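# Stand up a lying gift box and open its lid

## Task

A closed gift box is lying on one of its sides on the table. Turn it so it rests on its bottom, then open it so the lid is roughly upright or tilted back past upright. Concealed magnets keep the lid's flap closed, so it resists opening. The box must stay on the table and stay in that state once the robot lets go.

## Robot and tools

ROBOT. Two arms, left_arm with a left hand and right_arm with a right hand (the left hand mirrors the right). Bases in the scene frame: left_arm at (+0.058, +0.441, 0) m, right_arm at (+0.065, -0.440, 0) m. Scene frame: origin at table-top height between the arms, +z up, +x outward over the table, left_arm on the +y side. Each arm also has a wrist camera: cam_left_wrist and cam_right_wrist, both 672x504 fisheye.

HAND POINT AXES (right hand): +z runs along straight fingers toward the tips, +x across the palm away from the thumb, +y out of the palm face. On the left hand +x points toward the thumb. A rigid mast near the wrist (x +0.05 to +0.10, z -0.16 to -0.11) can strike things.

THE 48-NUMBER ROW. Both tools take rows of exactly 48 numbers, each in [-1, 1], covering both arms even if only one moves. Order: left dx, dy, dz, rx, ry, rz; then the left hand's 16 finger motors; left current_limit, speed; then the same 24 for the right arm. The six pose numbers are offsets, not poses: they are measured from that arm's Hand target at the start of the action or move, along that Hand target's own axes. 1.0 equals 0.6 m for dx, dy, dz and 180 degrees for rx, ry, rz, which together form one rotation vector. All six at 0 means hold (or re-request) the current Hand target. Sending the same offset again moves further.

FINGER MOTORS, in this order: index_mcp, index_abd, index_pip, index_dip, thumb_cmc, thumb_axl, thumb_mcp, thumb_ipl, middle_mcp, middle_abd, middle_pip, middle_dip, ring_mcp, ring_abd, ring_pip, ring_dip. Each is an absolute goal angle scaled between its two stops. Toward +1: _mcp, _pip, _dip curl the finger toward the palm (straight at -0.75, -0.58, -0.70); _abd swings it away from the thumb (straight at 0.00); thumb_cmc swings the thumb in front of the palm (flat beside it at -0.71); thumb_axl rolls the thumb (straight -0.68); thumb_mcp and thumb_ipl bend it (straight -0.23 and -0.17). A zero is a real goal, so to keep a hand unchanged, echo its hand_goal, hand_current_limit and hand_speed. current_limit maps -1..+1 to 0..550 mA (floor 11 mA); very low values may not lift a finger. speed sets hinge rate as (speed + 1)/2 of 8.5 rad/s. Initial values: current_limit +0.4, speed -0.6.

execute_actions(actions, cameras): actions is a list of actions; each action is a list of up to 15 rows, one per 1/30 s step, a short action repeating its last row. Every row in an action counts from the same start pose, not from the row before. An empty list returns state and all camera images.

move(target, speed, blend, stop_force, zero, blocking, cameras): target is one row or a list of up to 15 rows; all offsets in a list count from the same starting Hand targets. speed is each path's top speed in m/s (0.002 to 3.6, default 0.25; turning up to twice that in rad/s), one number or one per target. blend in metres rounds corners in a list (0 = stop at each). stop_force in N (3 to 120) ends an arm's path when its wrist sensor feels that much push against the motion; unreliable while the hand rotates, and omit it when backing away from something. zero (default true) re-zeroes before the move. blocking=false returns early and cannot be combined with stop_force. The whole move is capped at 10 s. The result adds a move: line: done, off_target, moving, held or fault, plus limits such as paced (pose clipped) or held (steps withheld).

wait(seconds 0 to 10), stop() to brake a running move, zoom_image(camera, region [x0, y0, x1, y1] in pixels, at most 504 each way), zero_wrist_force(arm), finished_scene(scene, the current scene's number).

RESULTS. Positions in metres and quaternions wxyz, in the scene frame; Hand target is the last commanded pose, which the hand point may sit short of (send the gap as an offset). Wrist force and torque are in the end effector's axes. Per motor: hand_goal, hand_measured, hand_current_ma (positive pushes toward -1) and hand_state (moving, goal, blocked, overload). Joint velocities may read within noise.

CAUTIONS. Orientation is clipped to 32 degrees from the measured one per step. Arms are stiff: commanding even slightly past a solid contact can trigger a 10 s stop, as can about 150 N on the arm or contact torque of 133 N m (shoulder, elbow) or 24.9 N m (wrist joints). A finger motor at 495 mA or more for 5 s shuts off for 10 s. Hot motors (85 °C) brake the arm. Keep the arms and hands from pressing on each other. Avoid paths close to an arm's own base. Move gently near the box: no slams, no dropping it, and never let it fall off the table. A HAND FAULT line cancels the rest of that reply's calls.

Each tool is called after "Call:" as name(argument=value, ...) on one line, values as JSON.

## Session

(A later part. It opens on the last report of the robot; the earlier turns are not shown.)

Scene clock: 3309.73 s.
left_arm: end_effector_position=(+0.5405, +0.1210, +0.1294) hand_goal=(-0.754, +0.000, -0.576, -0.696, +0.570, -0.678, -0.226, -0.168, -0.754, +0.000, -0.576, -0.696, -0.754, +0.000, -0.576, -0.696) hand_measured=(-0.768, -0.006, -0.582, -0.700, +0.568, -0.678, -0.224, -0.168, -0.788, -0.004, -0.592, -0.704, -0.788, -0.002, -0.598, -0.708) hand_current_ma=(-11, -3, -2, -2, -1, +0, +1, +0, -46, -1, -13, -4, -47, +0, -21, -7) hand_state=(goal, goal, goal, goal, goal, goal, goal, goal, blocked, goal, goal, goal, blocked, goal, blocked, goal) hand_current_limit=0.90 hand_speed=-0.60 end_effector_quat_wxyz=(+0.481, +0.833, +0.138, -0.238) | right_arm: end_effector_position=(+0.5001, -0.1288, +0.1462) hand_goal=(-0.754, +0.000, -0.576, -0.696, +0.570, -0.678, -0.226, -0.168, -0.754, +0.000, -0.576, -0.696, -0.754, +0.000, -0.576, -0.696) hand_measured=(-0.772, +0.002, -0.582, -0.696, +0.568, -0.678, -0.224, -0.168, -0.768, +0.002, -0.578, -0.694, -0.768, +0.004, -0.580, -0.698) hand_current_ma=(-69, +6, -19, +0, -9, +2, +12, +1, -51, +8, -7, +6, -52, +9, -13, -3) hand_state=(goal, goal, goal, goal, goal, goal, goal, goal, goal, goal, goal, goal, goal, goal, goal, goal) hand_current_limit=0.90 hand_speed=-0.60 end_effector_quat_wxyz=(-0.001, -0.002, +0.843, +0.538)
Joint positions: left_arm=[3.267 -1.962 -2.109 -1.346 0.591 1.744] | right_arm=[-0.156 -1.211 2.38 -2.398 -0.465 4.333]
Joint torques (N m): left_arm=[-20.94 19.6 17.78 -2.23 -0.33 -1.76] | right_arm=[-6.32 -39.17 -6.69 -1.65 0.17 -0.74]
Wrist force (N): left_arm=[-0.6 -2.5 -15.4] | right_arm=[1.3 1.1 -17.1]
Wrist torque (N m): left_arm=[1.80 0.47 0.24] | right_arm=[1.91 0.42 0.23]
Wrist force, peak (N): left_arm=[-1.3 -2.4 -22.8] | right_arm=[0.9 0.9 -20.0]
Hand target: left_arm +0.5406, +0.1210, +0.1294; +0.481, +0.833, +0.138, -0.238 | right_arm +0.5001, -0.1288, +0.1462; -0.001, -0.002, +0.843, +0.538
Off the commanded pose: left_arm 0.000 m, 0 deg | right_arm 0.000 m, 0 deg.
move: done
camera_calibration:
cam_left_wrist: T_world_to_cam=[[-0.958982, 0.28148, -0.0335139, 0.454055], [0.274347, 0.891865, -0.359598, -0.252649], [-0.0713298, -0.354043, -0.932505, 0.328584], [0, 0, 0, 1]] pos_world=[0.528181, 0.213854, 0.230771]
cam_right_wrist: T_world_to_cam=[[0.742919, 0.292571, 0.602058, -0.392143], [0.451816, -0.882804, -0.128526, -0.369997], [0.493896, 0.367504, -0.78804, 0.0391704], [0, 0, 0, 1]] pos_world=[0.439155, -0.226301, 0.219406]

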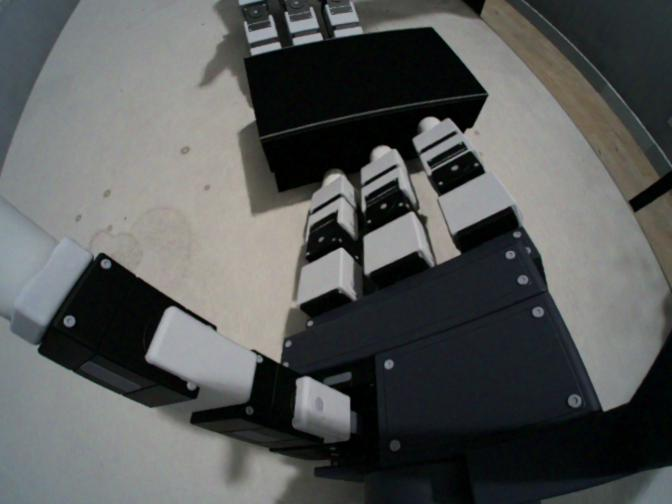

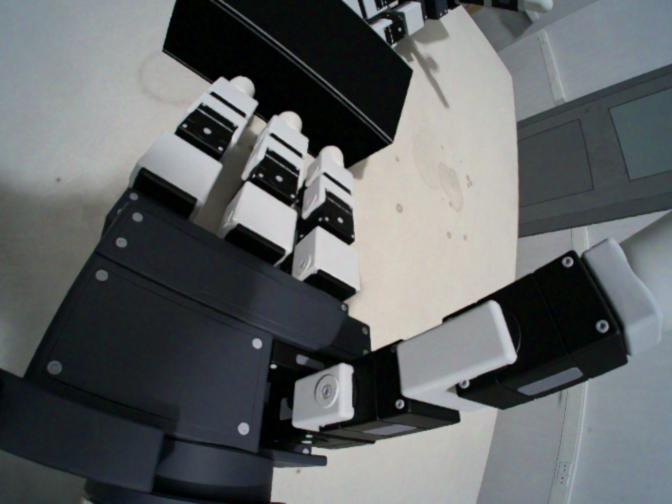

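Call:
move(target=[[0,-0.0125,-0.0217,0,0,0,-0.754,0,-0.576,-0.696,0.571,-0.678,-0.226,-0.168,-0.754,0,-0.576,-0.696,-0.754,0,-0.576,-0.696,0.9,-0.6,0,-0.0141,-0.0302,0,0,0,-0.754,0,-0.576,-0.696,0.571,-0.678,-0.226,-0.168,-0.754,0,-0.576,-0.696,-0.754,0,-0.576,-0.696,0.9,-0.6],[-0.0862,-0.0492,-0.0005,0,0.075,0.1299,-0.754,0,-0.576,-0.696,0.571,-0.678,-0.226,-0.168,-0.754,0,-0.576,-0.696,-0.754,0,-0.576,-0.696,0.9,-0.6,0,-0.0141,-0.0302,0,0,0,-0.754,0,-0.576,-0.696,0.571,-0.678,-0.226,-0.168,-0.754,0,-0.576,-0.696,-0.754,0,-0.576,-0.696,0.9,-0.6],[-0.0862,-0.0367,0.0212,0,0.075,0.1299,-0.754,0,-0.576,-0.696,0.571,-0.678,-0.226,-0.168,-0.754,0,-0.576,-0.696,-0.754,0,-0.576,-0.696,0.9,-0.6,0,-0.0141,-0.0302,0,0,0,-0.754,0,-0.576,-0.696,0.571,-0.678,-0.226,-0.168,-0.754,0,-0.576,-0.696,-0.754,0,-0.576,-0.696,0.9,-0.6]], speed=0.08)

Call:
move(target=[[0,0,0,0,0,0,-0.754,0,-0.576,-0.696,0.571,-0.678,-0.226,-0.168,-0.754,0,-0.576,-0.696,-0.754,0,-0.576,-0.696,0.9,-0.6,0,0.0352,0.0755,0,0,0,-0.754,0,-0.576,-0.696,0.571,-0.678,-0.226,-0.168,-0.754,0,-0.576,-0.696,-0.754,0,-0.576,-0.696,0.9,-0.6]], speed=0.02, stop_force=10)

Call:
move(target=[[0,0,0,0,0,0,-0.754,0,-0.576,-0.696,0.571,-0.678,-0.226,-0.168,-0.754,0,-0.576,-0.696,-0.754,0,-0.576,-0.696,0.9,-0.6,0,0.0176,0.0378,0,0,0,-0.754,0,-0.576,-0.696,0.571,-0.678,-0.226,-0.168,-0.754,0,-0.576,-0.696,-0.754,0,-0.576,-0.696,0.9,-0.6]], speed=0.01, stop_force=18, cameras=["all"])

Call:
zoom_image(camera="cam_left_wrist", region=[220, 0, 560, 200])

Scene clock: 3342.00 s.
left_arm: end_effector_position=(+0.4832, +0.1210, +0.1352) hand_goal=(-0.754, +0.000, -0.576, -0.696, +0.570, -0.678, -0.226, -0.168, -0.754, +0.000, -0.576, -0.696, -0.754, +0.000, -0.576, -0.696) hand_measured=(-0.758, +0.002, -0.576, -0.696, +0.568, -0.678, -0.224, -0.168, -0.770, -0.004, -0.582, -0.700, -0.768, -0.002, -0.582, -0.700) hand_current_ma=(-2, +0, +0, +0, -1, +0, +1, +0, -14, -1, -2, -1, -10, +0, -3, -1) hand_state=(goal, goal, goal, goal, goal, goal, goal, goal, goal, goal, goal, goal, goal, goal, goal, goal) hand_current_limit=0.90 hand_speed=-0.60 end_effector_quat_wxyz=(+0.499, +0.865, +0.022, -0.038) | right_arm: end_effector_position=(+0.5002, -0.1488, +0.1461) hand_goal=(-0.754, +0.000, -0.576, -0.696, +0.570, -0.678, -0.226, -0.168, -0.754, +0.000, -0.576, -0.696, -0.754, +0.000, -0.576, -0.696) hand_measured=(-0.772, +0.002, -0.582, -0.696, +0.568, -0.678, -0.224, -0.168, -0.766, +0.004, -0.578, -0.694, -0.768, +0.002, -0.580, -0.698) hand_current_ma=(-69, +7, -19, +0, -9, +2, +12, +1, -49, +9, -7, +6, -52, +7, -13, -3) hand_state=(goal, goal, goal, goal, goal, goal, goal, goal, goal, goal, goal, goal, goal, goal, goal, goal) hand_current_limit=0.90 hand_speed=-0.60 end_effector_quat_wxyz=(-0.001, -0.002, +0.843, +0.538)
Joint positions: left_arm=[3.29 -1.891 -2.394 -0.74 0.551 1.833] | right_arm=[-0.206 -1.236 2.375 -2.279 -0.483 4.232]
Joint torques (N m): left_arm=[-13.95 16.01 3.93 3.63 -3.28 -1.58] | right_arm=[-13.53 -41.16 -17.3 0.51 -0.62 -0.83]
Wrist force (N): left_arm=[-0.8 0.2 -1.8] | right_arm=[0.8 2.2 -0.3]
Wrist torque (N m): left_arm=[0.46 0.05 -0.02] | right_arm=[0.50 -0.14 0.23]
Wrist force, peak (N): left_arm=[-0.3 -2.2 -15.6] | right_arm=[1.4 1.2 -17.4]
Hand target: left_arm +0.4832, +0.1210, +0.1352; +0.499, +0.865, +0.022, -0.038 | right_arm +0.5002, -0.1488, +0.1461; -0.001, -0.002, +0.843, +0.538
Off the commanded pose: left_arm 0.000 m, 0 deg | right_arm 0.000 m, 0 deg.
move: done

Scene clock: 3344.27 s.
left_arm: end_effector_position=(+0.4832, +0.1210, +0.1352) hand_goal=(-0.754, +0.000, -0.576, -0.696, +0.570, -0.678, -0.226, -0.168, -0.754, +0.000, -0.576, -0.696, -0.754, +0.000, -0.576, -0.696) hand_measured=(-0.762, +0.004, -0.576, -0.692, +0.568, -0.678, -0.224, -0.168, -0.770, -0.004, -0.582, -0.700, -0.768, -0.002, -0.582, -0.700) hand_current_ma=(-4, +1, +0, +2, -1, +0, +1, +0, -14, -1, -2, -1, -10, +0, -3, -1) hand_state=(goal, goal, goal, goal, goal, goal, goal, goal, goal, goal, goal, goal, goal, goal, goal, goal) hand_current_limit=0.90 hand_speed=-0.60 end_effector_quat_wxyz=(+0.499, +0.865, +0.022, -0.038) | right_arm: end_effector_position=(+0.5000, -0.1304, +0.1462) hand_goal=(-0.754, +0.000, -0.576, -0.696, +0.570, -0.678, -0.226, -0.168, -0.754, +0.000, -0.576, -0.696, -0.754, +0.000, -0.576, -0.696) hand_measured=(-0.772, +0.000, -0.582, -0.696, +0.568, -0.678, -0.224, -0.168, -0.768, +0.002, -0.578, -0.694, -0.768, +0.002, -0.580, -0.698) hand_current_ma=(-70, +2, -19, +0, -9, +2, +12, +1, -51, +3, -8, +6, -52, +3, -13, -3) hand_state=(goal, goal, goal, goal, goal, goal, goal, goal, goal, goal, goal, goal, goal, goal, goal, goal) hand_current_limit=0.90 hand_speed=-0.60 end_effector_quat_wxyz=(-0.001, -0.002, +0.843, +0.538)
Joint positions: left_arm=[3.29 -1.891 -2.394 -0.74 0.551 1.832] | right_arm=[-0.16 -1.214 2.379 -2.386 -0.466 4.323]
Joint torques (N m): left_arm=[-14.45 16.05 4.72 -0.82 -3 -1.29] | right_arm=[-11.13 -40.93 -15.81 0.67 -0.37 -0.73]
Wrist force (N): left_arm=[-0.6 -0.1 -10.4] | right_arm=[1.1 1.9 -6.7]
Wrist torque (N m): left_arm=[1.13 0.19 -0.01] | right_arm=[1.05 -0.02 0.24]
Wrist force, peak (N): left_arm=[-1.0 -1.0 -16.9] | right_arm=[0.5 1.1 -18.7]
Hand target: left_arm +0.4832, +0.1210, +0.1352; +0.499, +0.865, +0.022, -0.038 | right_arm +0.5000, -0.1304, +0.1462; -0.001, -0.002, +0.843, +0.538 (not the last commanded pose)
Off the commanded pose: left_arm 0.000 m, 0 deg | right_arm 0.032 m, 0 deg.
move: contact (right_arm)

Scene clock: 3345.63 s.
left_arm: end_effector_position=(+0.4832, +0.1210, +0.1352) hand_goal=(-0.754, +0.000, -0.576, -0.696, +0.570, -0.678, -0.226, -0.168, -0.754, +0.000, -0.576, -0.696, -0.754, +0.000, -0.576, -0.696) hand_measured=(-0.764, +0.004, -0.576, -0.688, +0.568, -0.678, -0.224, -0.168, -0.770, -0.004, -0.582, -0.700, -0.768, -0.002, -0.582, -0.700) hand_current_ma=(-6, +1, +0, +4, -1, +0, +1, +0, -14, -1, -2, -1, -10, +0, -3, -1) hand_state=(goal, goal, goal, goal, goal, goal, goal, goal, goal, goal, goal, goal, goal, goal, goal, goal) hand_current_limit=0.90 hand_speed=-0.60 end_effector_quat_wxyz=(+0.499, +0.865, +0.022, -0.038) | right_arm: end_effector_position=(+0.5001, -0.1293, +0.1463) hand_goal=(-0.754, +0.000, -0.576, -0.696, +0.570, -0.678, -0.226, -0.168, -0.754, +0.000, -0.576, -0.696, -0.754, +0.000, -0.576, -0.696) hand_measured=(-0.772, +0.002, -0.582, -0.696, +0.568, -0.678, -0.224, -0.168, -0.768, +0.002, -0.578, -0.694, -0.768, +0.000, -0.580, -0.698) hand_current_ma=(-74, +6, -19, +0, -9, +2, +12, +1, -55, +7, -9, +6, -52, +2, -13, -3) hand_state=(goal, goal, goal, goal, goal, goal, goal, goal, goal, goal, goal, goal, goal, goal, goal, goal) hand_current_limit=0.90 hand_speed=-0.60 end_effector_quat_wxyz=(-0.001, -0.002, +0.843, +0.538)
Joint positions: left_arm=[3.29 -1.891 -2.394 -0.74 0.551 1.832] | right_arm=[-0.158 -1.212 2.379 -2.393 -0.465 4.33]
Joint torques (N m): left_arm=[-15.08 16 4.42 -0.78 -2.31 -1.2] | right_arm=[-6.07 -39.33 -6.24 1.15 -0.36 -0.77]
Wrist force (N): left_arm=[-1.1 -1.6 -24.9] | right_arm=[0.9 1.1 -19.2]
Wrist torque (N m): left_arm=[2.27 0.30 -0.03] | right_arm=[2.11 0.22 0.20]
Wrist force, peak (N): left_arm=[-1.1 -1.3 -25.3] | right_arm=[0.9 0.1 -33.0]
Hand target: left_arm +0.4832, +0.1210, +0.1352; +0.499, +0.865, +0.022, -0.038 | right_arm +0.5001, -0.1293, +0.1463; -0.001, -0.002, +0.843, +0.538 (not the last commanded pose)
Off the commanded pose: left_arm 0.000 m, 0 deg | right_arm 0.024 m, 0 deg.
move: contact (right_arm)
camera_calibration:
cam_left_wrist: T_world_to_cam=[[-0.839356, 0.281903, -0.464771, 0.399723], [0.407768, 0.891928, -0.195421, -0.321451], [0.359452, -0.353546, -0.863597, 0.112374], [0, 0, 0, 1]] pos_world=[0.426194, 0.213758, 0.220007]
cam_right_wrist: T_world_to_cam=[[0.742635, 0.292955, 0.602221, -0.391985], [0.452274, -0.882591, -0.128384, -0.37073], [0.493904, 0.367711, -0.787939, 0.0395204], [0, 0, 0, 1]] pos_world=[0.439255, -0.226901, 0.219606]

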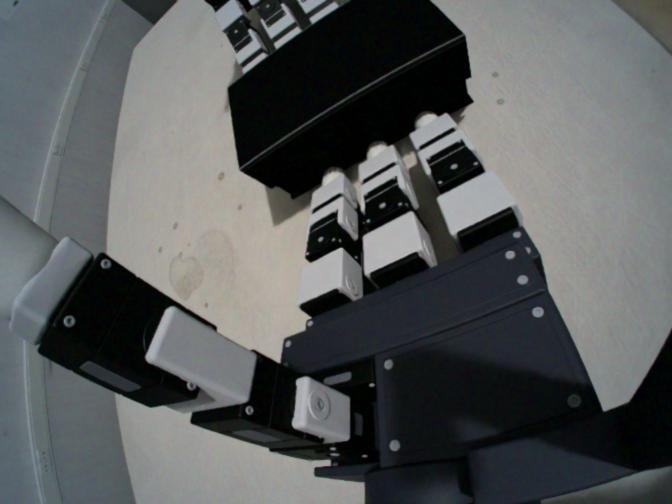

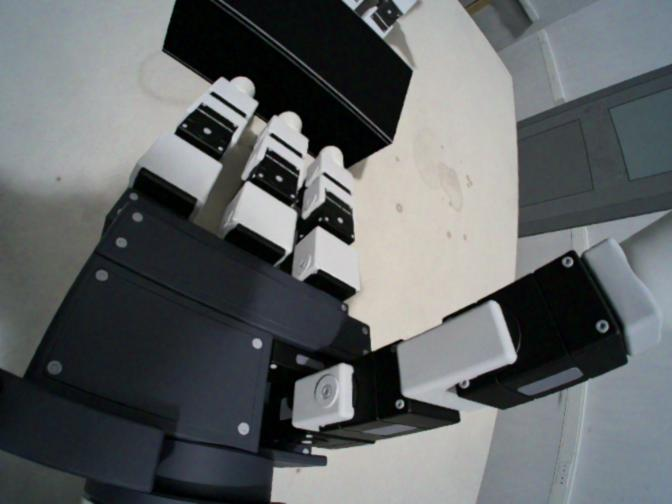

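Scaled by 1.482 from the camera's 672x504 image, which has a finer 960x720 frame.

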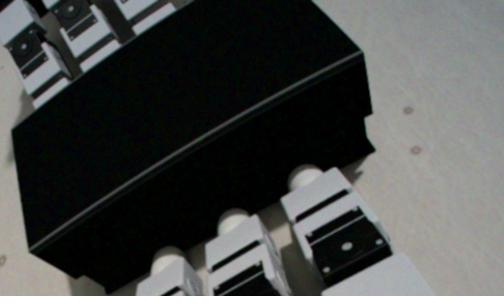

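Call:
move(target=[[-0.0052,0,0.0011,-0.0015,0.0144,-0.0083,-0.754,0,-0.576,-0.696,0.571,-0.678,-0.226,-0.168,-0.754,0,-0.576,-0.696,-0.754,0,-0.576,-0.696,0.9,-0.6,0,0,0,0,0,0,-0.754,0,-0.576,-0.696,0.571,-0.678,-0.226,-0.168,-0.754,0,-0.576,-0.696,-0.754,0,-0.576,-0.696,0.9,-0.6]], speed=0.05)

Call:
move(target=[[0.0358,0.0032,-0.0017,0,-0.0278,-0.0481,-0.754,0,-0.576,-0.696,0.571,-0.678,-0.226,-0.168,-0.754,0,-0.576,-0.696,-0.754,0,-0.576,-0.696,0.9,-0.6,0,0,0,0,0,0,-0.754,0,-0.576,-0.696,0.571,-0.678,-0.226,-0.168,-0.754,0,-0.576,-0.696,-0.754,0,-0.576,-0.696,0.9,-0.6]], speed=0.04, cameras=["all"])

Call:
zoom_image(camera="cam_left_wrist", region=[220, 0, 560, 200])

Scene clock: 3364.63 s.
left_arm: end_effector_position=(+0.4802, +0.1205, +0.1352) hand_goal=(-0.754, +0.000, -0.576, -0.696, +0.570, -0.678, -0.226, -0.168, -0.754, +0.000, -0.576, -0.696, -0.754, +0.000, -0.576, -0.696) hand_measured=(-0.764, +0.022, -0.576, -0.688, +0.568, -0.678, -0.224, -0.168, -0.772, +0.014, -0.582, -0.698, -0.780, +0.016, -0.582, -0.676) hand_current_ma=(-6, +16, +0, +5, -1, +0, +1, +0, -17, +8, -2, -1, -30, +11, -3, +17) hand_state=(goal, blocked, goal, goal, goal, goal, goal, goal, goal, goal, goal, goal, blocked, goal, goal, goal) hand_current_limit=0.90 hand_speed=-0.60 end_effector_quat_wxyz=(+0.500, +0.864, +0.045, -0.024) | right_arm: end_effector_position=(+0.5001, -0.1293, +0.1463) hand_goal=(-0.754, +0.000, -0.576, -0.696, +0.570, -0.678, -0.226, -0.168, -0.754, +0.000, -0.576, -0.696, -0.754, +0.000, -0.576, -0.696) hand_measured=(-0.772, -0.004, -0.582, -0.696, +0.568, -0.678, -0.224, -0.168, -0.768, -0.010, -0.578, -0.694, -0.776, -0.012, -0.580, -0.680) hand_current_ma=(-74, -8, -19, +0, -9, +2, +12, +1, -57, -28, -9, +8, -90, -34, -13, +56) hand_state=(goal, goal, goal, goal, goal, goal, goal, goal, goal, goal, goal, goal, blocked, goal, goal, goal) hand_current_limit=0.90 hand_speed=-0.60 end_effector_quat_wxyz=(-0.001, -0.002, +0.843, +0.538)
Joint positions: left_arm=[3.291 -1.892 -2.444 -0.607 0.537 1.737] | right_arm=[-0.158 -1.212 2.379 -2.393 -0.465 4.329]
Joint torques (N m): left_arm=[-29.71 6.1 -4.61 2.03 -4.14 -1.74] | right_arm=[12.08 -29.82 -6.23 1.12 0.91 -0.6]
Wrist force (N): left_arm=[-2.9 -3.4 -63.0] | right_arm=[-0.3 -0.1 -56.6]
Wrist torque (N m): left_arm=[5.32 -3.02 -0.01] | right_arm=[5.03 2.86 0.02]
Wrist force, peak (N): left_arm=[-2.9 -3.4 -63.0] | right_arm=[-0.3 -0.1 -56.6]
Hand target: left_arm +0.4801, +0.1204, +0.1352; +0.500, +0.864, +0.045, -0.024 | right_arm +0.5001, -0.1293, +0.1463; -0.001, -0.002, +0.843, +0.538
Off the commanded pose: left_arm 0.000 m, 0 deg | right_arm 0.000 m, 0 deg.
move: done

Scene clock: 3367.33 s.
left_arm: end_effector_position=(+0.5016, +0.1215, +0.1355) hand_goal=(-0.754, +0.000, -0.576, -0.696, +0.570, -0.678, -0.226, -0.168, -0.754, +0.000, -0.576, -0.696, -0.754, +0.000, -0.576, -0.696) hand_measured=(-0.764, +0.008, -0.576, -0.688, +0.568, -0.678, -0.224, -0.168, -0.786, -0.002, -0.590, -0.702, -0.798, -0.004, -0.604, -0.712) hand_current_ma=(-7, +3, +0, +5, -1, +0, +1, +0, -40, -1, -11, -3, -68, -1, -32, -11) hand_state=(goal, goal, goal, goal, goal, goal, goal, goal, blocked, goal, goal, goal, blocked, goal, blocked, goal) hand_current_limit=0.90 hand_speed=-0.60 end_effector_quat_wxyz=(+0.498, +0.857, +0.088, -0.100) | right_arm: end_effector_position=(+0.5001, -0.1293, +0.1463) hand_goal=(-0.754, +0.000, -0.576, -0.696, +0.570, -0.678, -0.226, -0.168, -0.754, +0.000, -0.576, -0.696, -0.754, +0.000, -0.576, -0.696) hand_measured=(-0.772, +0.004, -0.582, -0.696, +0.568, -0.678, -0.224, -0.168, -0.768, +0.002, -0.578, -0.694, -0.772, +0.000, -0.578, -0.690) hand_current_ma=(-74, +9, -19, +0, -9, +2, +12, +1, -57, +5, -9, +8, -73, +0, -7, +23) hand_state=(goal, goal, goal, goal, goal, goal, goal, goal, goal, goal, goal, goal, goal, goal, goal, goal) hand_current_limit=0.90 hand_speed=-0.60 end_effector_quat_wxyz=(-0.001, -0.002, +0.843, +0.538)
Joint positions: left_arm=[3.284 -1.886 -2.346 -0.867 0.549 1.716] | right_arm=[-0.158 -1.212 2.379 -2.393 -0.465 4.329]
Joint torques (N m): left_arm=[-21.7 14.04 16.16 -1.52 -0.94 0.21] | right_arm=[7.14 -9.2 -5.23 0.96 4.07 -0.35]
Wrist force (N): left_arm=[-0.1 -4.2 -17.9] | right_arm=[1.5 1.1 -21.8]
Wrist torque (N m): left_arm=[2.00 0.38 0.25] | right_arm=[2.25 0.40 0.25]
Wrist force, peak (N): left_arm=[-2.6 -3.4 -63.2] | right_arm=[-0.3 -0.2 -56.7]
Hand target: left_arm +0.5017, +0.1215, +0.1355; +0.498, +0.857, +0.088, -0.100 | right_arm +0.5001, -0.1293, +0.1463; -0.001, -0.002, +0.843, +0.538
Off the commanded pose: left_arm 0.000 m, 0 deg | right_arm 0.000 m, 0 deg.
move: done
camera_calibration:
cam_left_wrist: T_world_to_cam=[[-0.920771, 0.233743, -0.312322, 0.441165], [0.320351, 0.909928, -0.263449, -0.278479], [0.222611, -0.342629, -0.912716, 0.180033], [0, 0, 0, 1]] pos_world=[0.455346, 0.211961, 0.22874]
cam_right_wrist: T_world_to_cam=[[0.742622, 0.292981, 0.602225, -0.391974], [0.452296, -0.882582, -0.128366, -0.370742], [0.493904, 0.367711, -0.787938, 0.0395203], [0, 0, 0, 1]] pos_world=[0.439255, -0.226901, 0.219606]

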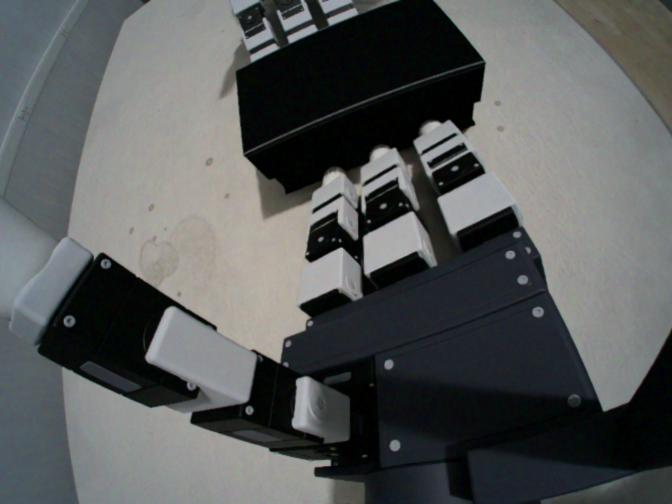

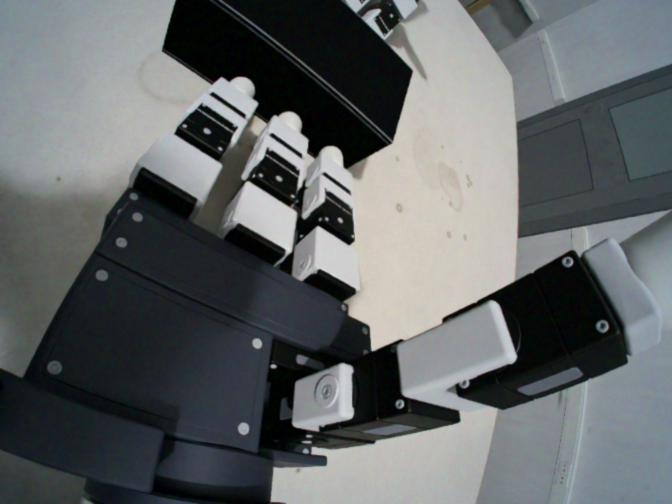

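Scaled by 1.482 from the camera's 672x504 image, which has a finer 960x720 frame.

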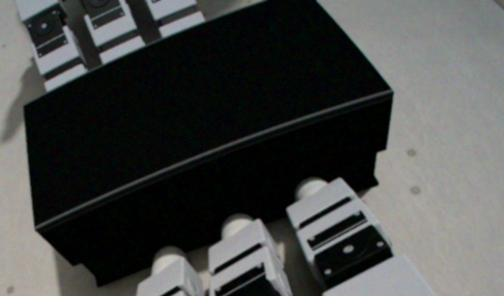

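Call:
move(target=[[0.0539,0.0026,-0.0015,0,-0.0417,-0.0722,-0.754,0,-0.576,-0.696,0.571,-0.678,-0.226,-0.168,-0.754,0,-0.576,-0.696,-0.754,0,-0.576,-0.696,0.78,-0.6,0,0,0,0,0,0,-0.754,0,-0.576,-0.696,0.571,-0.678,-0.226,-0.168,-0.754,0,-0.576,-0.696,-0.754,0,-0.576,-0.696,0.78,-0.6]], speed=0.04, cameras=["all"])

Call:
zoom_image(camera="cam_left_wrist", region=[220, 0, 560, 200])

Scene clock: 3385.20 s.
left_arm: end_effector_position=(+0.5333, +0.1231, +0.1288) hand_goal=(-0.754, +0.000, -0.576, -0.696, +0.570, -0.678, -0.226, -0.168, -0.754, +0.000, -0.576, -0.696, -0.754, +0.000, -0.576, -0.696) hand_measured=(-0.752, +0.002, -0.586, -0.714, +0.568, -0.678, -0.224, -0.168, -0.786, -0.004, -0.592, -0.704, -0.814, -0.008, -0.616, -0.718) hand_current_ma=(+1, +0, -5, -16, -1, +0, +1, +0, -43, -1, -12, -3, -111, -4, -55, -21) hand_state=(goal, goal, goal, goal, goal, goal, goal, goal, blocked, goal, goal, goal, blocked, goal, blocked, blocked) hand_current_limit=0.78 hand_speed=-0.60 end_effector_quat_wxyz=(+0.489, +0.833, +0.152, -0.211) | right_arm: end_effector_position=(+0.5001, -0.1293, +0.1463) hand_goal=(-0.754, +0.000, -0.576, -0.696, +0.570, -0.678, -0.226, -0.168, -0.754, +0.000, -0.576, -0.696, -0.754, +0.000, -0.576, -0.696) hand_measured=(-0.772, +0.004, -0.582, -0.696, +0.568, -0.678, -0.224, -0.168, -0.768, +0.002, -0.578, -0.694, -0.772, +0.000, -0.578, -0.690) hand_current_ma=(-74, +9, -19, +0, -9, +2, +12, +1, -57, +5, -9, +8, -69, +0, -7, +16) hand_state=(goal, goal, goal, goal, goal, goal, goal, goal, goal, goal, goal, goal, goal, goal, goal, goal) hand_current_limit=0.78 hand_speed=-0.60 end_effector_quat_wxyz=(-0.001, -0.002, +0.843, +0.538)
Joint positions: left_arm=[3.277 -1.934 -2.188 -1.212 0.562 1.686] | right_arm=[-0.158 -1.212 2.379 -2.393 -0.465 4.329]
Joint torques (N m): left_arm=[-21.67 17.33 16.92 -2.1 -0.52 -1.61] | right_arm=[-3.49 -11.92 -5.92 0.22 3.92 0.62]
Wrist force (N): left_arm=[-1.0 -2.0 -16.7] | right_arm=[0.9 1.3 -20.0]
Wrist torque (N m): left_arm=[2.04 0.49 0.31] | right_arm=[2.12 0.23 0.22]
Wrist force, peak (N): left_arm=[-1.0 -2.9 -29.2] | right_arm=[1.3 0.9 -23.8]
Hand target: left_arm +0.5333, +0.1232, +0.1288; +0.489, +0.833, +0.152, -0.211 | right_arm +0.5001, -0.1293, +0.1463; -0.001, -0.002, +0.843, +0.538
Off the commanded pose: left_arm 0.000 m, 0 deg | right_arm 0.000 m, 0 deg.
move: done
camera_calibration:
cam_left_wrist: T_world_to_cam=[[-0.970638, 0.231055, -0.0668932, 0.463188], [0.239688, 0.905595, -0.349924, -0.237186], [-0.0202736, -0.355684, -0.934387, 0.301458], [0, 0, 0, 1]] pos_world=[0.51255, 0.214996, 0.229665]
cam_right_wrist: T_world_to_cam=[[0.742635, 0.292955, 0.602221, -0.391985], [0.452274, -0.882591, -0.128384, -0.37073], [0.493904, 0.367711, -0.787939, 0.0395204], [0, 0, 0, 1]] pos_world=[0.439255, -0.226901, 0.219606]

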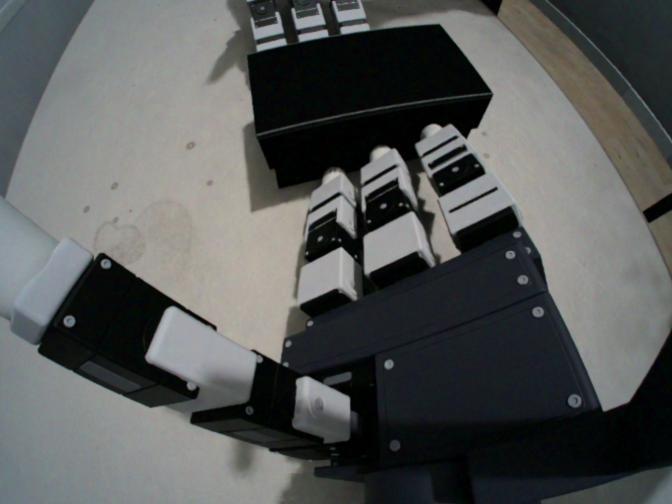

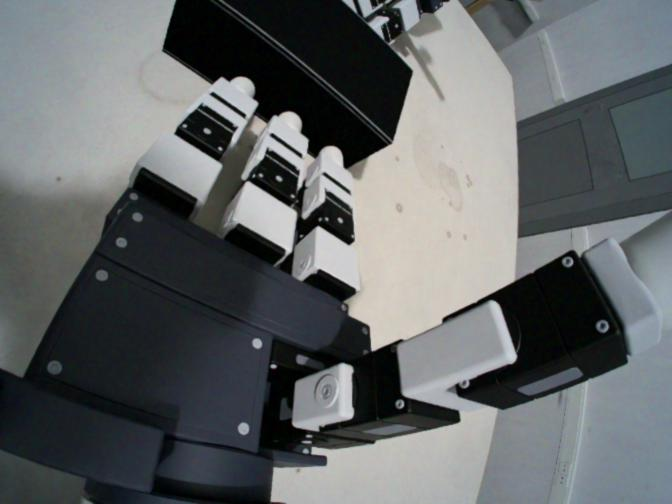

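Scaled by 1.482 from the camera's 672x504 image, which has a finer 960x720 frame.

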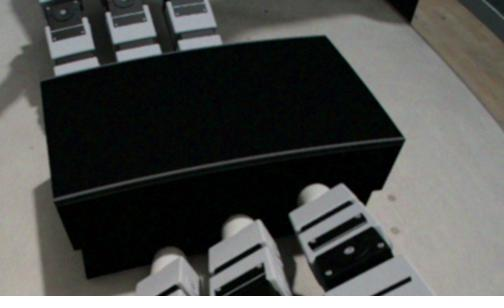

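Call:
zoom_image(camera="cam_right_wrist", region=[280, 20, 440, 200])

Call:
zoom_image(camera="cam_left_wrist", region=[230, 60, 330, 200])

Call:
zoom_image(camera="cam_left_wrist", region=[430, 40, 530, 180])

Scaled by 2.800 from the camera's 672x504 image, which has a finer 960x720 frame.

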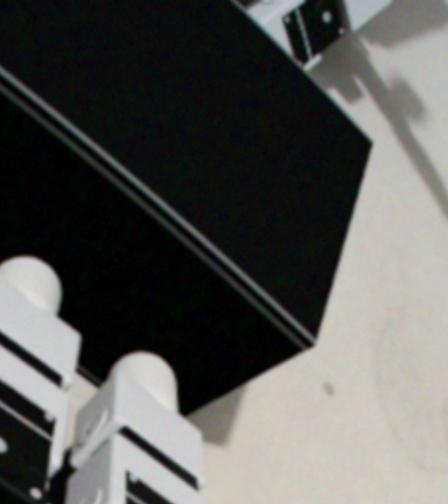

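Scaled by 3.600 from the camera's 672x504 image, which has a finer 960x720 frame.

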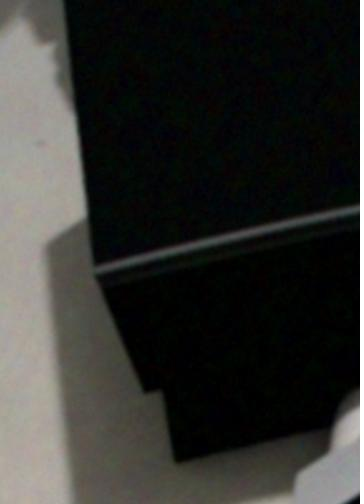

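Scaled by 3.600 from the camera's 672x504 image, which has a finer 960x720 frame.

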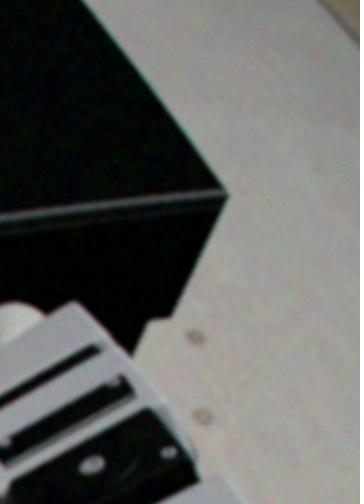

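Call:
execute_actions(actions=[[[0,0,0,0,0,0,-0.754,0,-0.576,-0.696,0.571,-0.678,-0.226,-0.168,-0.5,0,-0.4,-0.5,-0.5,0,-0.4,-0.5,0.76,-0.8,0,0,0,0,0,0,-0.754,0,-0.576,-0.696,0.571,-0.678,-0.226,-0.168,-0.754,0,-0.576,-0.696,-0.754,0,-0.576,-0.696,0.78,-0.6]],[[0,0,0,0,0,0,-0.754,0,-0.576,-0.696,0.571,-0.678,-0.226,-0.168,-0.5,0,-0.4,-0.5,-0.5,0,-0.4,-0.5,0.76,-0.8,0,0,0,0,0,0,-0.754,0,-0.576,-0.696,0.571,-0.678,-0.226,-0.168,-0.754,0,-0.576,-0.696,-0.754,0,-0.576,-0.696,0.78,-0.6]]], cameras=["all"])

Call:
zoom_image(camera="cam_left_wrist", region=[220, 0, 560, 200])

Scene clock: 3409.70 s.
left_arm: end_effector_position=(+0.5333, +0.1232, +0.1288) hand_goal=(-0.754, +0.000, -0.576, -0.696, +0.570, -0.678, -0.226, -0.168, -0.500, +0.000, -0.400, -0.500, -0.500, +0.000, -0.400, -0.500) hand_measured=(-0.748, +0.004, -0.586, -0.712, +0.568, -0.678, -0.224, -0.168, -0.796, -0.004, -0.586, -0.598, -0.820, -0.006, -0.616, -0.632) hand_current_ma=(+2, +1, -5, -13, -1, +0, +1, +0, -484, -1, -484, -231, -484, -2, -484, -365) hand_state=(goal, goal, goal, goal, goal, goal, goal, goal, blocked, goal, blocked, blocked, blocked, goal, blocked, blocked) hand_current_limit=0.76 hand_speed=-0.80 end_effector_quat_wxyz=(+0.489, +0.833, +0.152, -0.211) | right_arm: end_effector_position=(+0.5001, -0.1293, +0.1463) hand_goal=(-0.754, +0.000, -0.576, -0.696, +0.570, -0.678, -0.226, -0.168, -0.754, +0.000, -0.576, -0.696, -0.754, +0.000, -0.576, -0.696) hand_measured=(-0.772, +0.004, -0.582, -0.696, +0.568, -0.678, -0.224, -0.168, -0.768, +0.002, -0.578, -0.692, -0.770, +0.000, -0.578, -0.692) hand_current_ma=(-74, +8, -19, +0, -9, +2, +12, +1, -57, +4, -9, +12, -63, +0, -7, +16) hand_state=(goal, goal, goal, goal, goal, goal, goal, goal, goal, goal, goal, goal, goal, goal, goal, goal) hand_current_limit=0.78 hand_speed=-0.60 end_effector_quat_wxyz=(-0.001, -0.002, +0.843, +0.538)
Joint positions: left_arm=[3.277 -1.934 -2.188 -1.213 0.562 1.686] | right_arm=[-0.158 -1.212 2.379 -2.393 -0.465 4.33]
Joint torques (N m): left_arm=[-20.21 20.59 18.33 -1.83 -7.47 1.63] | right_arm=[0.44 -15.13 -6.11 -0.28 4.01 0.8]
Wrist force (N): left_arm=[-1.9 -13.6 -25.7] | right_arm=[0.5 0.9 -29.4]
Wrist torque (N m): left_arm=[3.63 0.31 0.69] | right_arm=[2.85 0.44 0.19]
Wrist force, peak (N): left_arm=[-2.0 -13.8 -25.8] | right_arm=[0.6 0.9 -29.6]
Hand target: left_arm +0.5333, +0.1232, +0.1288; +0.489, +0.833, +0.152, -0.211 | right_arm +0.5001, -0.1293, +0.1463; -0.001, -0.002, +0.843, +0.538
Off the commanded pose: left_arm 0.000 m, 0 deg | right_arm 0.000 m, 0 deg.
Step readings (end_effector_position of left_arm | right_arm):
0: (+0.5333, +0.1232, +0.1288) | (+0.5001, -0.1293, +0.1463)
1: (+0.5333, +0.1232, +0.1288) | (+0.5001, -0.1293, +0.1463)
2: (+0.5333, +0.1232, +0.1288) | (+0.5001, -0.1293, +0.1463)
4: (+0.5333, +0.1232, +0.1288) | (+0.5001, -0.1293, +0.1463)
8: (+0.5333, +0.1232, +0.1288) | (+0.5001, -0.1293, +0.1463)
15: (+0.5333, +0.1232, +0.1288) | (+0.5001, -0.1293, +0.1463)
16: (+0.5333, +0.1232, +0.1288) | (+0.5001, -0.1293, +0.1463)
17: (+0.5333, +0.1232, +0.1288) | (+0.5001, -0.1293, +0.1463)
19: (+0.5333, +0.1232, +0.1288) | (+0.5001, -0.1293, +0.1463)
23: (+0.5333, +0.1232, +0.1288) | (+0.5001, -0.1293, +0.1463)
30: (+0.5333, +0.1232, +0.1288) | (+0.5001, -0.1293, +0.1463)
camera_calibration:
cam_left_wrist: T_world_to_cam=[[-0.970658, 0.231063, -0.0665849, 0.463221], [0.239584, 0.905594, -0.349998, -0.237139], [-0.0205725, -0.355681, -0.934381, 0.301612], [0, 0, 0, 1]] pos_world=[0.512649, 0.214997, 0.229666]
cam_right_wrist: T_world_to_cam=[[0.742635, 0.292955, 0.602221, -0.391985], [0.452274, -0.882591, -0.128384, -0.37073], [0.493904, 0.367711, -0.787939, 0.0395204], [0, 0, 0, 1]] pos_world=[0.439255, -0.226901, 0.219606]

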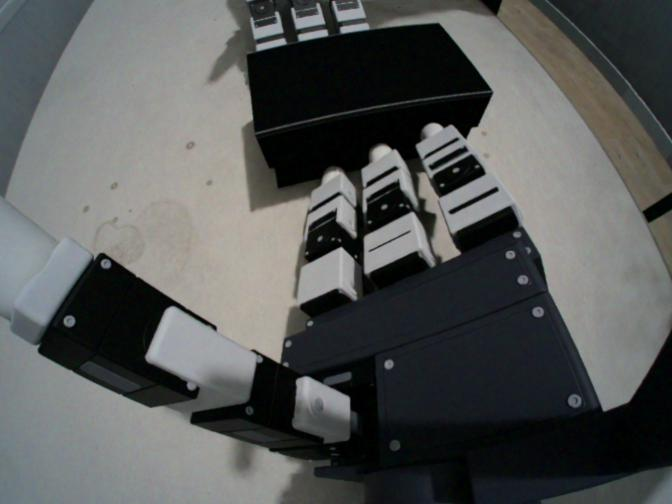

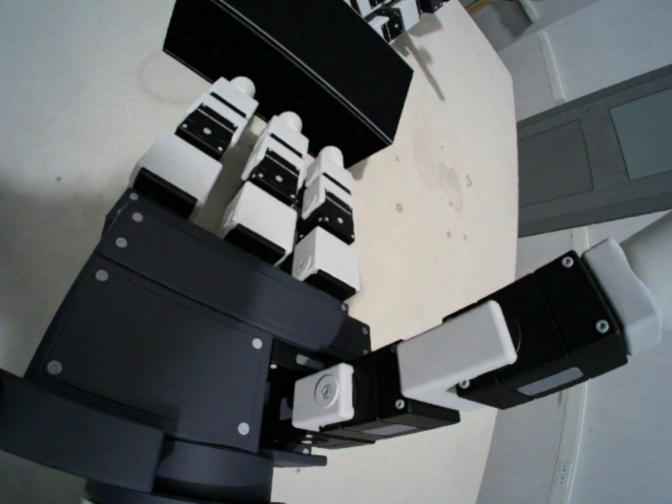

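Scaled by 1.482 from the camera's 672x504 image, which has a finer 960x720 frame.

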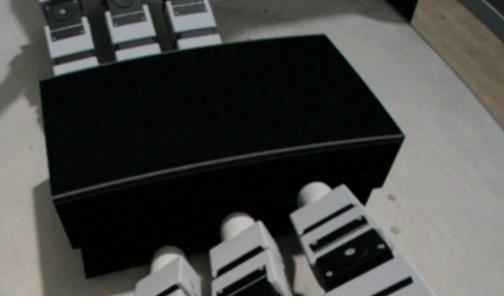

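Call:
move(target=[[0,0,0,0,0,0,-0.754,0,-0.576,-0.696,0.571,-0.678,-0.226,-0.168,-0.5,0,-0.4,-0.5,-0.5,0,-0.4,-0.5,0.76,-0.8,0,0.0176,0.0378,0,0,0,-0.754,0,-0.576,-0.696,0.571,-0.678,-0.226,-0.168,-0.754,0,-0.576,-0.696,-0.754,0,-0.576,-0.696,0.78,-0.6]], speed=0.01, stop_force=18)

Call:
move(target=[[0.0537,0.0025,-0.0015,0,-0.0417,-0.0722,-0.754,0,-0.576,-0.696,0.571,-0.678,-0.226,-0.168,-0.5,0,-0.4,-0.5,-0.5,0,-0.4,-0.5,0.76,-0.8,0,0,0,0,0,0,-0.754,0,-0.576,-0.696,0.571,-0.678,-0.226,-0.168,-0.754,0,-0.576,-0.696,-0.754,0,-0.576,-0.696,0.78,-0.6]], speed=0.03, cameras=["all"])

Call:
zoom_image(camera="cam_left_wrist", region=[220, 0, 560, 200])

Scene clock: 3431.53 s.
left_arm: end_effector_position=(+0.5333, +0.1232, +0.1288) hand_goal=(-0.754, +0.000, -0.576, -0.696, +0.570, -0.678, -0.226, -0.168, -0.500, +0.000, -0.400, -0.500, -0.500, +0.000, -0.400, -0.500) hand_measured=(-0.752, +0.002, -0.586, -0.714, +0.568, -0.678, -0.224, -0.168, -0.806, -0.006, -0.586, -0.590, -0.828, -0.008, -0.616, -0.628) hand_current_ma=(+1, +0, -5, -15, -1, +0, +1, +0, -484, -2, -484, -202, -484, -3, -484, -356) hand_state=(goal, goal, goal, goal, goal, goal, goal, goal, blocked, goal, blocked, blocked, blocked, goal, blocked, blocked) hand_current_limit=0.76 hand_speed=-0.80 end_effector_quat_wxyz=(+0.489, +0.833, +0.152, -0.211) | right_arm: end_effector_position=(+0.5002, -0.1281, +0.1464) hand_goal=(-0.754, +0.000, -0.576, -0.696, +0.570, -0.678, -0.226, -0.168, -0.754, +0.000, -0.576, -0.696, -0.754, +0.000, -0.576, -0.696) hand_measured=(-0.774, +0.004, -0.582, -0.696, +0.568, -0.678, -0.224, -0.168, -0.770, +0.002, -0.578, -0.690, -0.770, +0.000, -0.580, -0.692) hand_current_ma=(-80, +9, -19, +3, -9, +2, +12, +1, -66, +5, -9, +20, -65, +0, -13, +13) hand_state=(blocked, goal, goal, goal, goal, goal, goal, goal, goal, goal, goal, goal, goal, goal, goal, goal) hand_current_limit=0.78 hand_speed=-0.60 end_effector_quat_wxyz=(-0.001, -0.002, +0.843, +0.537)
Joint positions: left_arm=[3.277 -1.934 -2.188 -1.213 0.562 1.686] | right_arm=[-0.155 -1.211 2.379 -2.4 -0.464 4.336]
Joint torques (N m): left_arm=[-16.26 25.11 0.89 -1.96 -6.31 1.45] | right_arm=[1.68 -35.46 -0.58 2.09 -0.08 -0.75]
Wrist force (N): left_arm=[-2.7 -13.1 -39.5] | right_arm=[0.9 0.0 -42.4]
Wrist torque (N m): left_arm=[4.72 0.46 0.62] | right_arm=[3.94 0.86 0.17]
Wrist force, peak (N): left_arm=[-3.1 -13.5 -41.2] | right_arm=[0.8 -0.4 -55.7]
Hand target: left_arm +0.5333, +0.1232, +0.1288; +0.489, +0.833, +0.152, -0.211 | right_arm +0.5002, -0.1281, +0.1464; -0.001, -0.002, +0.843, +0.537 (not the last commanded pose)
Off the commanded pose: left_arm 0.000 m, 0 deg | right_arm 0.024 m, 0 deg.
move: contact (right_arm)

Scene clock: 3436.37 s.
left_arm: end_effector_position=(+0.5620, +0.1247, +0.1142) hand_goal=(-0.754, +0.000, -0.576, -0.696, +0.570, -0.678, -0.226, -0.168, -0.500, +0.000, -0.400, -0.500, -0.500, +0.000, -0.400, -0.500) hand_measured=(-0.730, +0.000, -0.606, -0.748, +0.566, -0.678, -0.224, -0.168, -0.808, -0.014, -0.582, -0.586, -0.830, +0.006, -0.616, -0.614) hand_current_ma=(+26, +0, -32, -81, -1, +0, +1, +0, -484, -7, -484, -184, -484, +3, -484, -289) hand_state=(blocked, goal, blocked, blocked, goal, goal, goal, goal, blocked, goal, blocked, blocked, blocked, goal, blocked, blocked) hand_current_limit=0.76 hand_speed=-0.80 end_effector_quat_wxyz=(+0.470, +0.795, +0.213, -0.319) | right_arm: end_effector_position=(+0.5002, -0.1281, +0.1464) hand_goal=(-0.754, +0.000, -0.576, -0.696, +0.570, -0.678, -0.226, -0.168, -0.754, +0.000, -0.576, -0.696, -0.754, +0.000, -0.576, -0.696) hand_measured=(-0.774, +0.004, -0.582, -0.696, +0.568, -0.678, -0.224, -0.168, -0.770, +0.002, -0.578, -0.690, -0.770, +0.000, -0.580, -0.692) hand_current_ma=(-81, +9, -19, +3, -9, +2, +12, +1, -66, +5, -9, +20, -65, +0, -13, +13) hand_state=(blocked, goal, goal, goal, goal, goal, goal, goal, goal, goal, goal, goal, goal, goal, goal, goal) hand_current_limit=0.78 hand_speed=-0.60 end_effector_quat_wxyz=(-0.001, -0.002, +0.843, +0.537)
Joint positions: left_arm=[3.271 -2.024 -2.028 -1.518 0.571 1.655] | right_arm=[-0.155 -1.211 2.379 -2.4 -0.464 4.336]
Joint torques (N m): left_arm=[-31.93 17.7 13.36 -3.56 -2.25 -2.03] | right_arm=[5.94 -33.65 -9.38 1.23 0.33 -0.66]
Wrist force (N): left_arm=[-4.8 -7.9 -38.1] | right_arm=[1.0 -0.1 -42.5]
Wrist torque (N m): left_arm=[4.39 0.69 0.47] | right_arm=[3.93 0.66 0.19]
Wrist force, peak (N): left_arm=[-5.6 -8.9 -52.4] | right_arm=[0.9 0.0 -45.0]
Hand target: left_arm +0.5621, +0.1247, +0.1142; +0.470, +0.795, +0.213, -0.319 | right_arm +0.5002, -0.1281, +0.1464; -0.001, -0.002, +0.843, +0.537
Off the commanded pose: left_arm 0.000 m, 0 deg | right_arm 0.000 m, 0 deg.
move: done
camera_calibration:
cam_left_wrist: T_world_to_cam=[[-0.955373, 0.231862, 0.183036, 0.452464], [0.139456, 0.900234, -0.412469, -0.186479], [-0.260411, -0.368536, -0.892394, 0.420792], [0, 0, 0, 1]] pos_world=[0.567856, 0.218043, 0.215778]
cam_right_wrist: T_world_to_cam=[[0.74257, 0.292885, 0.602336, -0.392423], [0.452215, -0.88263, -0.128321, -0.369713], [0.494056, 0.367673, -0.787861, 0.0389371], [0, 0, 0, 1]] pos_world=[0.439354, -0.225701, 0.219606]

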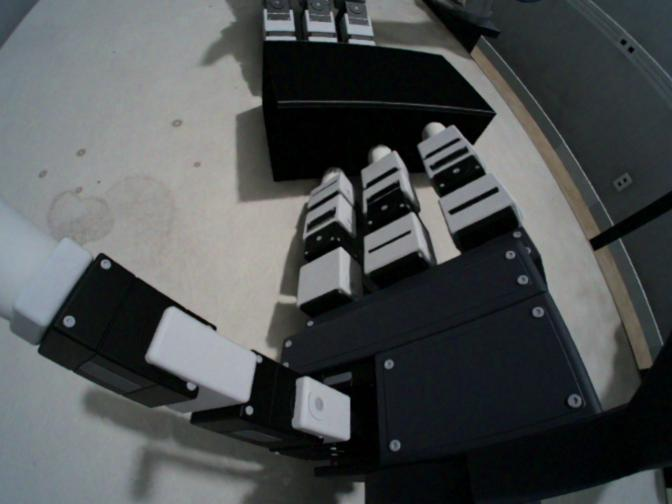

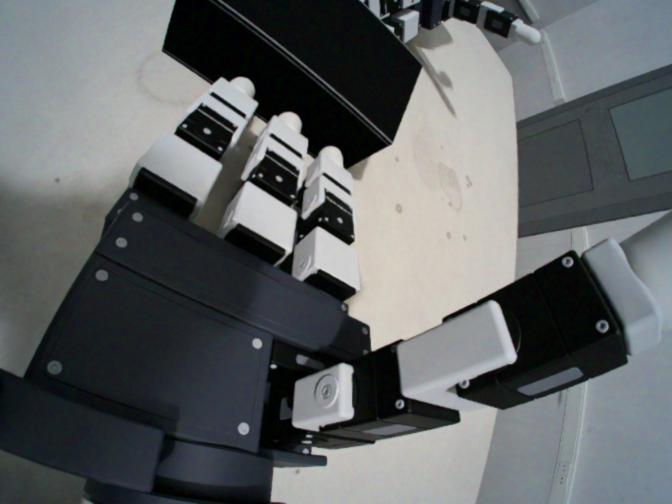

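Scaled by 1.482 from the camera's 672x504 image, which has a finer 960x720 frame.

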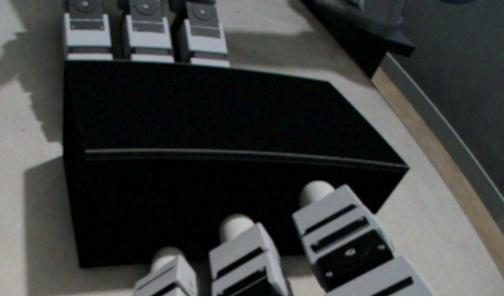

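Call:
move(target=[[0.002,-0.0234,-0.0442,0,0,0,-0.754,0,-0.576,-0.696,0.571,-0.678,-0.226,-0.168,-0.754,0,-0.576,-0.696,-0.754,0,-0.576,-0.696,0.76,-0.6,0,-0.02,-0.045,0,0,0,-0.754,0,-0.576,-0.696,0.571,-0.678,-0.226,-0.168,-0.754,0,-0.576,-0.696,-0.754,0,-0.576,-0.696,0.78,-0.6],[-0.21,-0.111,0.002,0.0062,0.1109,0.2247,-0.754,0,-0.576,-0.696,0.571,-0.678,-0.226,-0.168,-0.754,0,-0.576,-0.696,-0.754,0,-0.576,-0.696,0.76,-0.6,-0.033,0.182,-0.217,0.045,0.137,-0.149,-0.754,0,-0.576,-0.696,0.571,-0.678,-0.226,-0.168,0.4,0,0.5,0.3,0.4,0,0.5,0.3,0.78,-0.4],[-0.21,-0.111,0.002,0.0062,0.1109,0.2247,-0.754,0,-0.576,-0.696,0.571,-0.678,-0.226,-0.168,-0.754,0,-0.576,-0.696,-0.754,0,-0.576,-0.696,0.76,-0.6,-0.033,0.382,0.094,0.1505,0.4563,-0.498,-0.754,0,-0.576,-0.696,0.571,-0.678,-0.226,-0.168,0.4,0,0.5,0.3,0.4,0,0.5,0.3,0.78,-0.4]], speed=[0.1,0.25,0.25], cameras=["all"])

Scene clock: 3605.57 s.
left_arm: end_effector_position=(+0.4302, +0.1500, +0.1622) hand_goal=(-0.754, +0.000, -0.576, -0.696, +0.570, -0.678, -0.226, -0.168, -0.754, +0.000, -0.576, -0.696, -0.754, +0.000, -0.576, -0.696) hand_measured=(-0.758, +0.000, -0.576, -0.700, +0.566, -0.678, -0.224, -0.168, -0.768, -0.004, -0.582, -0.694, -0.766, +0.000, -0.582, -0.696) hand_current_ma=(-2, +0, +0, -1, -1, +0, +1, +0, -11, -1, -2, +1, -8, +0, -2, +0) hand_state=(goal, goal, goal, goal, goal, goal, goal, goal, goal, goal, goal, goal, goal, goal, goal, goal) hand_current_limit=0.76 hand_speed=-0.60 end_effector_quat_wxyz=(+0.501, +0.866, +0.000, +0.000) | right_arm: end_effector_position=(+0.5191, +0.0198, +0.3303) hand_goal=(-0.754, +0.000, -0.576, -0.696, +0.570, -0.678, -0.226, -0.168, +0.400, +0.000, +0.500, +0.300, +0.400, +0.000, +0.500, +0.300) hand_measured=(-0.762, +0.004, -0.580, -0.696, +0.570, -0.678, -0.224, -0.168, +0.390, +0.002, +0.498, +0.298, +0.390, +0.000, +0.498, +0.298) hand_current_ma=(-27, +8, -12, +3, -3, +2, +12, +1, -37, +6, -4, -7, -38, +1, -4, -7) hand_state=(goal, goal, goal, goal, goal, goal, goal, goal, goal, goal, goal, goal, goal, goal, goal, goal) hand_current_limit=0.78 hand_speed=-0.40 end_effector_quat_wxyz=(+0.150, +0.852, -0.494, -0.087)
Joint positions: left_arm=[3.4 -1.677 -2.53 -0.908 0.573 2.039] | right_arm=[0.548 -0.751 0.496 -0.968 -1.563 3.163]
Joint torques (N m): left_arm=[14.8 21.08 6.3 3.52 -3.11 1.8] | right_arm=[10.97 -43.51 -28.62 1.07 -2.29 -0.87]
Wrist force (N): left_arm=[-0.3 -0.3 -0.7] | right_arm=[-0.1 1.7 -1.1]
Wrist torque (N m): left_arm=[0.34 0.00 -0.09] | right_arm=[0.46 0.02 0.09]
Wrist force, peak (N): left_arm=[-4.7 -8.2 -38.3] | right_arm=[0.9 -0.1 -42.3]
Hand target: left_arm +0.4302, +0.1500, +0.1622; +0.501, +0.866, +0.000, +0.000 | right_arm +0.5192, +0.0199, +0.3303; +0.150, +0.852, -0.494, -0.087
Off the commanded pose: left_arm 0.000 m, 0 deg | right_arm 0.000 m, 0 deg.
move: done
camera_calibration:
cam_left_wrist: T_world_to_cam=[[-0.795232, 0.281858, -0.536807, 0.352302], [0.424262, 0.891188, -0.160576, -0.333085], [0.433137, -0.355443, -0.828283, 0.127748], [0, 0, 0, 1]] pos_world=[0.366144, 0.242949, 0.241444]
cam_right_wrist: T_world_to_cam=[[-0.91705, 0.332592, 0.220002, 0.426453], [0.39851, 0.7444, 0.535779, -0.447834], [0.0144265, 0.579009, -0.815194, 0.373926], [0, 0, 0, 1]] pos_world=[0.564151, -0.0249738, 0.450941]

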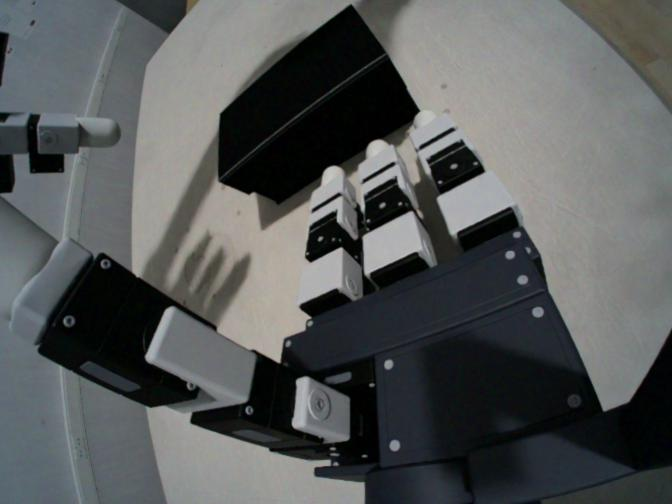

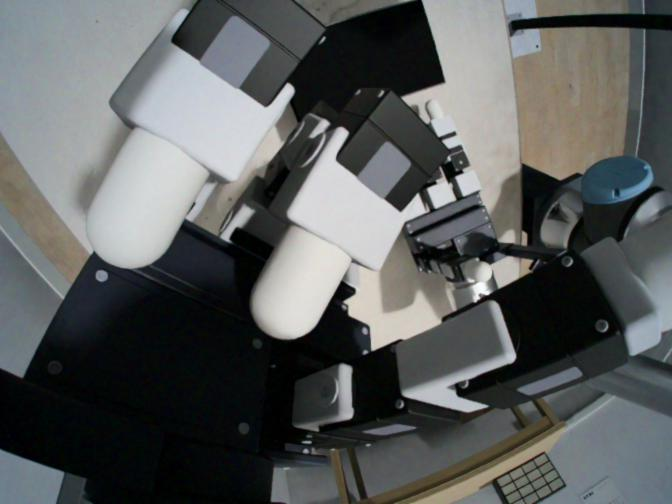

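Call:
move(target=[[0,0,0,0,0,0,-0.754,0,-0.576,-0.696,0.571,-0.678,-0.226,-0.168,-0.754,0,-0.576,-0.696,-0.754,0,-0.576,-0.696,0.76,-0.6,-0.0303,-0.0738,0.2733,0,0,0,-0.754,0,-0.576,-0.696,0.571,-0.678,-0.226,-0.168,0.4,0,0.5,0.3,0.4,0,0.5,0.3,0.78,-0.4]], speed=0.12, stop_force=10, cameras=["all"])

Call:
zoom_image(camera="cam_left_wrist", region=[180, 0, 480, 220])

Scene clock: 3623.80 s.
left_arm: end_effector_position=(+0.4302, +0.1500, +0.1622) hand_goal=(-0.754, +0.000, -0.576, -0.696, +0.570, -0.678, -0.226, -0.168, -0.754, +0.000, -0.576, -0.696, -0.754, +0.000, -0.576, -0.696) hand_measured=(-0.758, +0.000, -0.576, -0.700, +0.566, -0.678, -0.224, -0.168, -0.768, -0.004, -0.582, -0.694, -0.766, +0.000, -0.582, -0.696) hand_current_ma=(-2, +0, +0, -1, -1, +0, +1, +0, -11, -1, -2, +1, -8, +0, -2, +0) hand_state=(goal, goal, goal, goal, goal, goal, goal, goal, goal, goal, goal, goal, goal, goal, goal, goal) hand_current_limit=0.76 hand_speed=-0.60 end_effector_quat_wxyz=(+0.501, +0.866, +0.000, +0.000) | right_arm: end_effector_position=(+0.5040, +0.0257, +0.2138) hand_goal=(-0.754, +0.000, -0.576, -0.696, +0.570, -0.678, -0.226, -0.168, +0.400, +0.000, +0.500, +0.300, +0.400, +0.000, +0.500, +0.300) hand_measured=(-0.762, +0.006, -0.576, -0.694, +0.570, -0.678, -0.222, -0.168, +0.390, +0.002, +0.498, +0.298, +0.390, +0.000, +0.498, +0.298) hand_current_ma=(-28, +19, +0, +9, -3, +2, +12, +1, -37, +6, -4, -7, -38, +1, -4, -7) hand_state=(goal, goal, goal, goal, goal, goal, goal, goal, goal, goal, goal, goal, goal, goal, goal, goal) hand_current_limit=0.78 hand_speed=-0.40 end_effector_quat_wxyz=(+0.151, +0.852, -0.494, -0.087)
Joint positions: left_arm=[3.4 -1.677 -2.53 -0.908 0.573 2.039] | right_arm=[0.565 -0.811 0.903 -1.312 -1.558 3.178]
Joint torques (N m): left_arm=[13.98 20.53 5.64 3.49 -3.23 1.76] | right_arm=[-13.66 -68.18 -26.48 1.47 -1.12 -0.67]
Wrist force (N): left_arm=[-0.4 -0.4 -0.7] | right_arm=[0.0 1.0 -6.5]
Wrist torque (N m): left_arm=[0.32 0.00 -0.08] | right_arm=[0.84 -0.17 0.12]
Wrist force, peak (N): left_arm=[-0.4 -0.5 -1.0] | right_arm=[-4.0 0.2 -62.3]
Hand target: left_arm +0.4302, +0.1500, +0.1622; +0.501, +0.866, +0.000, +0.000 | right_arm +0.5040, +0.0257, +0.2139; +0.151, +0.852, -0.494, -0.087 (not the last commanded pose)
Off the commanded pose: left_arm 0.000 m, 0 deg | right_arm 0.053 m, 0 deg.
move: contact (right_arm)
camera_calibration:
cam_left_wrist: T_world_to_cam=[[-0.795232, 0.281858, -0.536807, 0.352302], [0.424262, 0.891188, -0.160576, -0.333085], [0.433137, -0.355443, -0.828283, 0.127748], [0, 0, 0, 1]] pos_world=[0.366144, 0.242949, 0.241444]
cam_right_wrist: T_world_to_cam=[[-0.916853, 0.332363, 0.22117, 0.435957], [0.399032, 0.745668, 0.533622, -0.383656], [0.0124367, 0.577507, -0.816291, 0.277153], [0, 0, 0, 1]] pos_world=[0.549353, -0.0188737, 0.334545]

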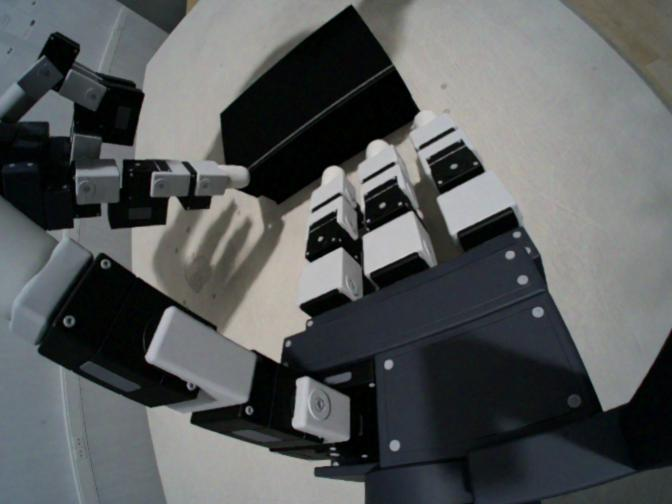

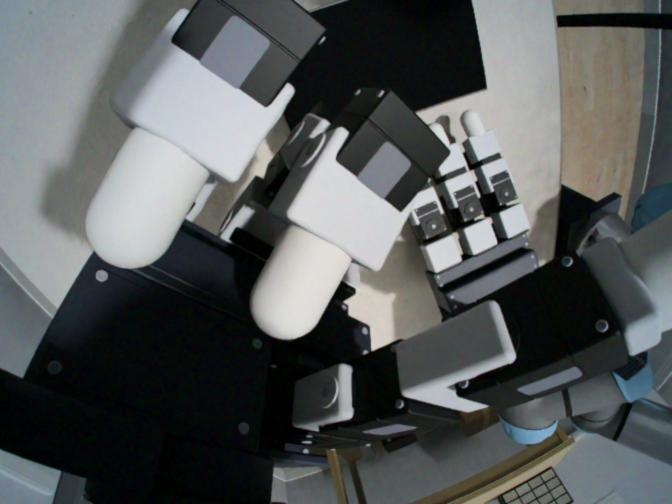

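Scaled by 1.680 from the camera's 672x504 image, which has a finer 960x720 frame.

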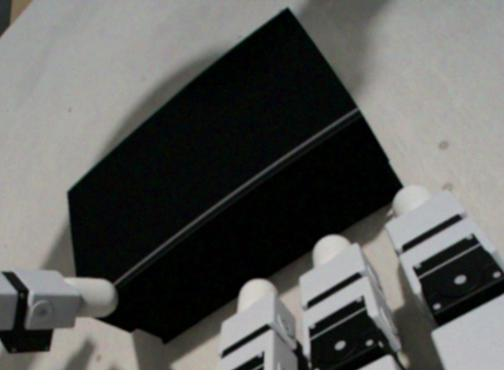

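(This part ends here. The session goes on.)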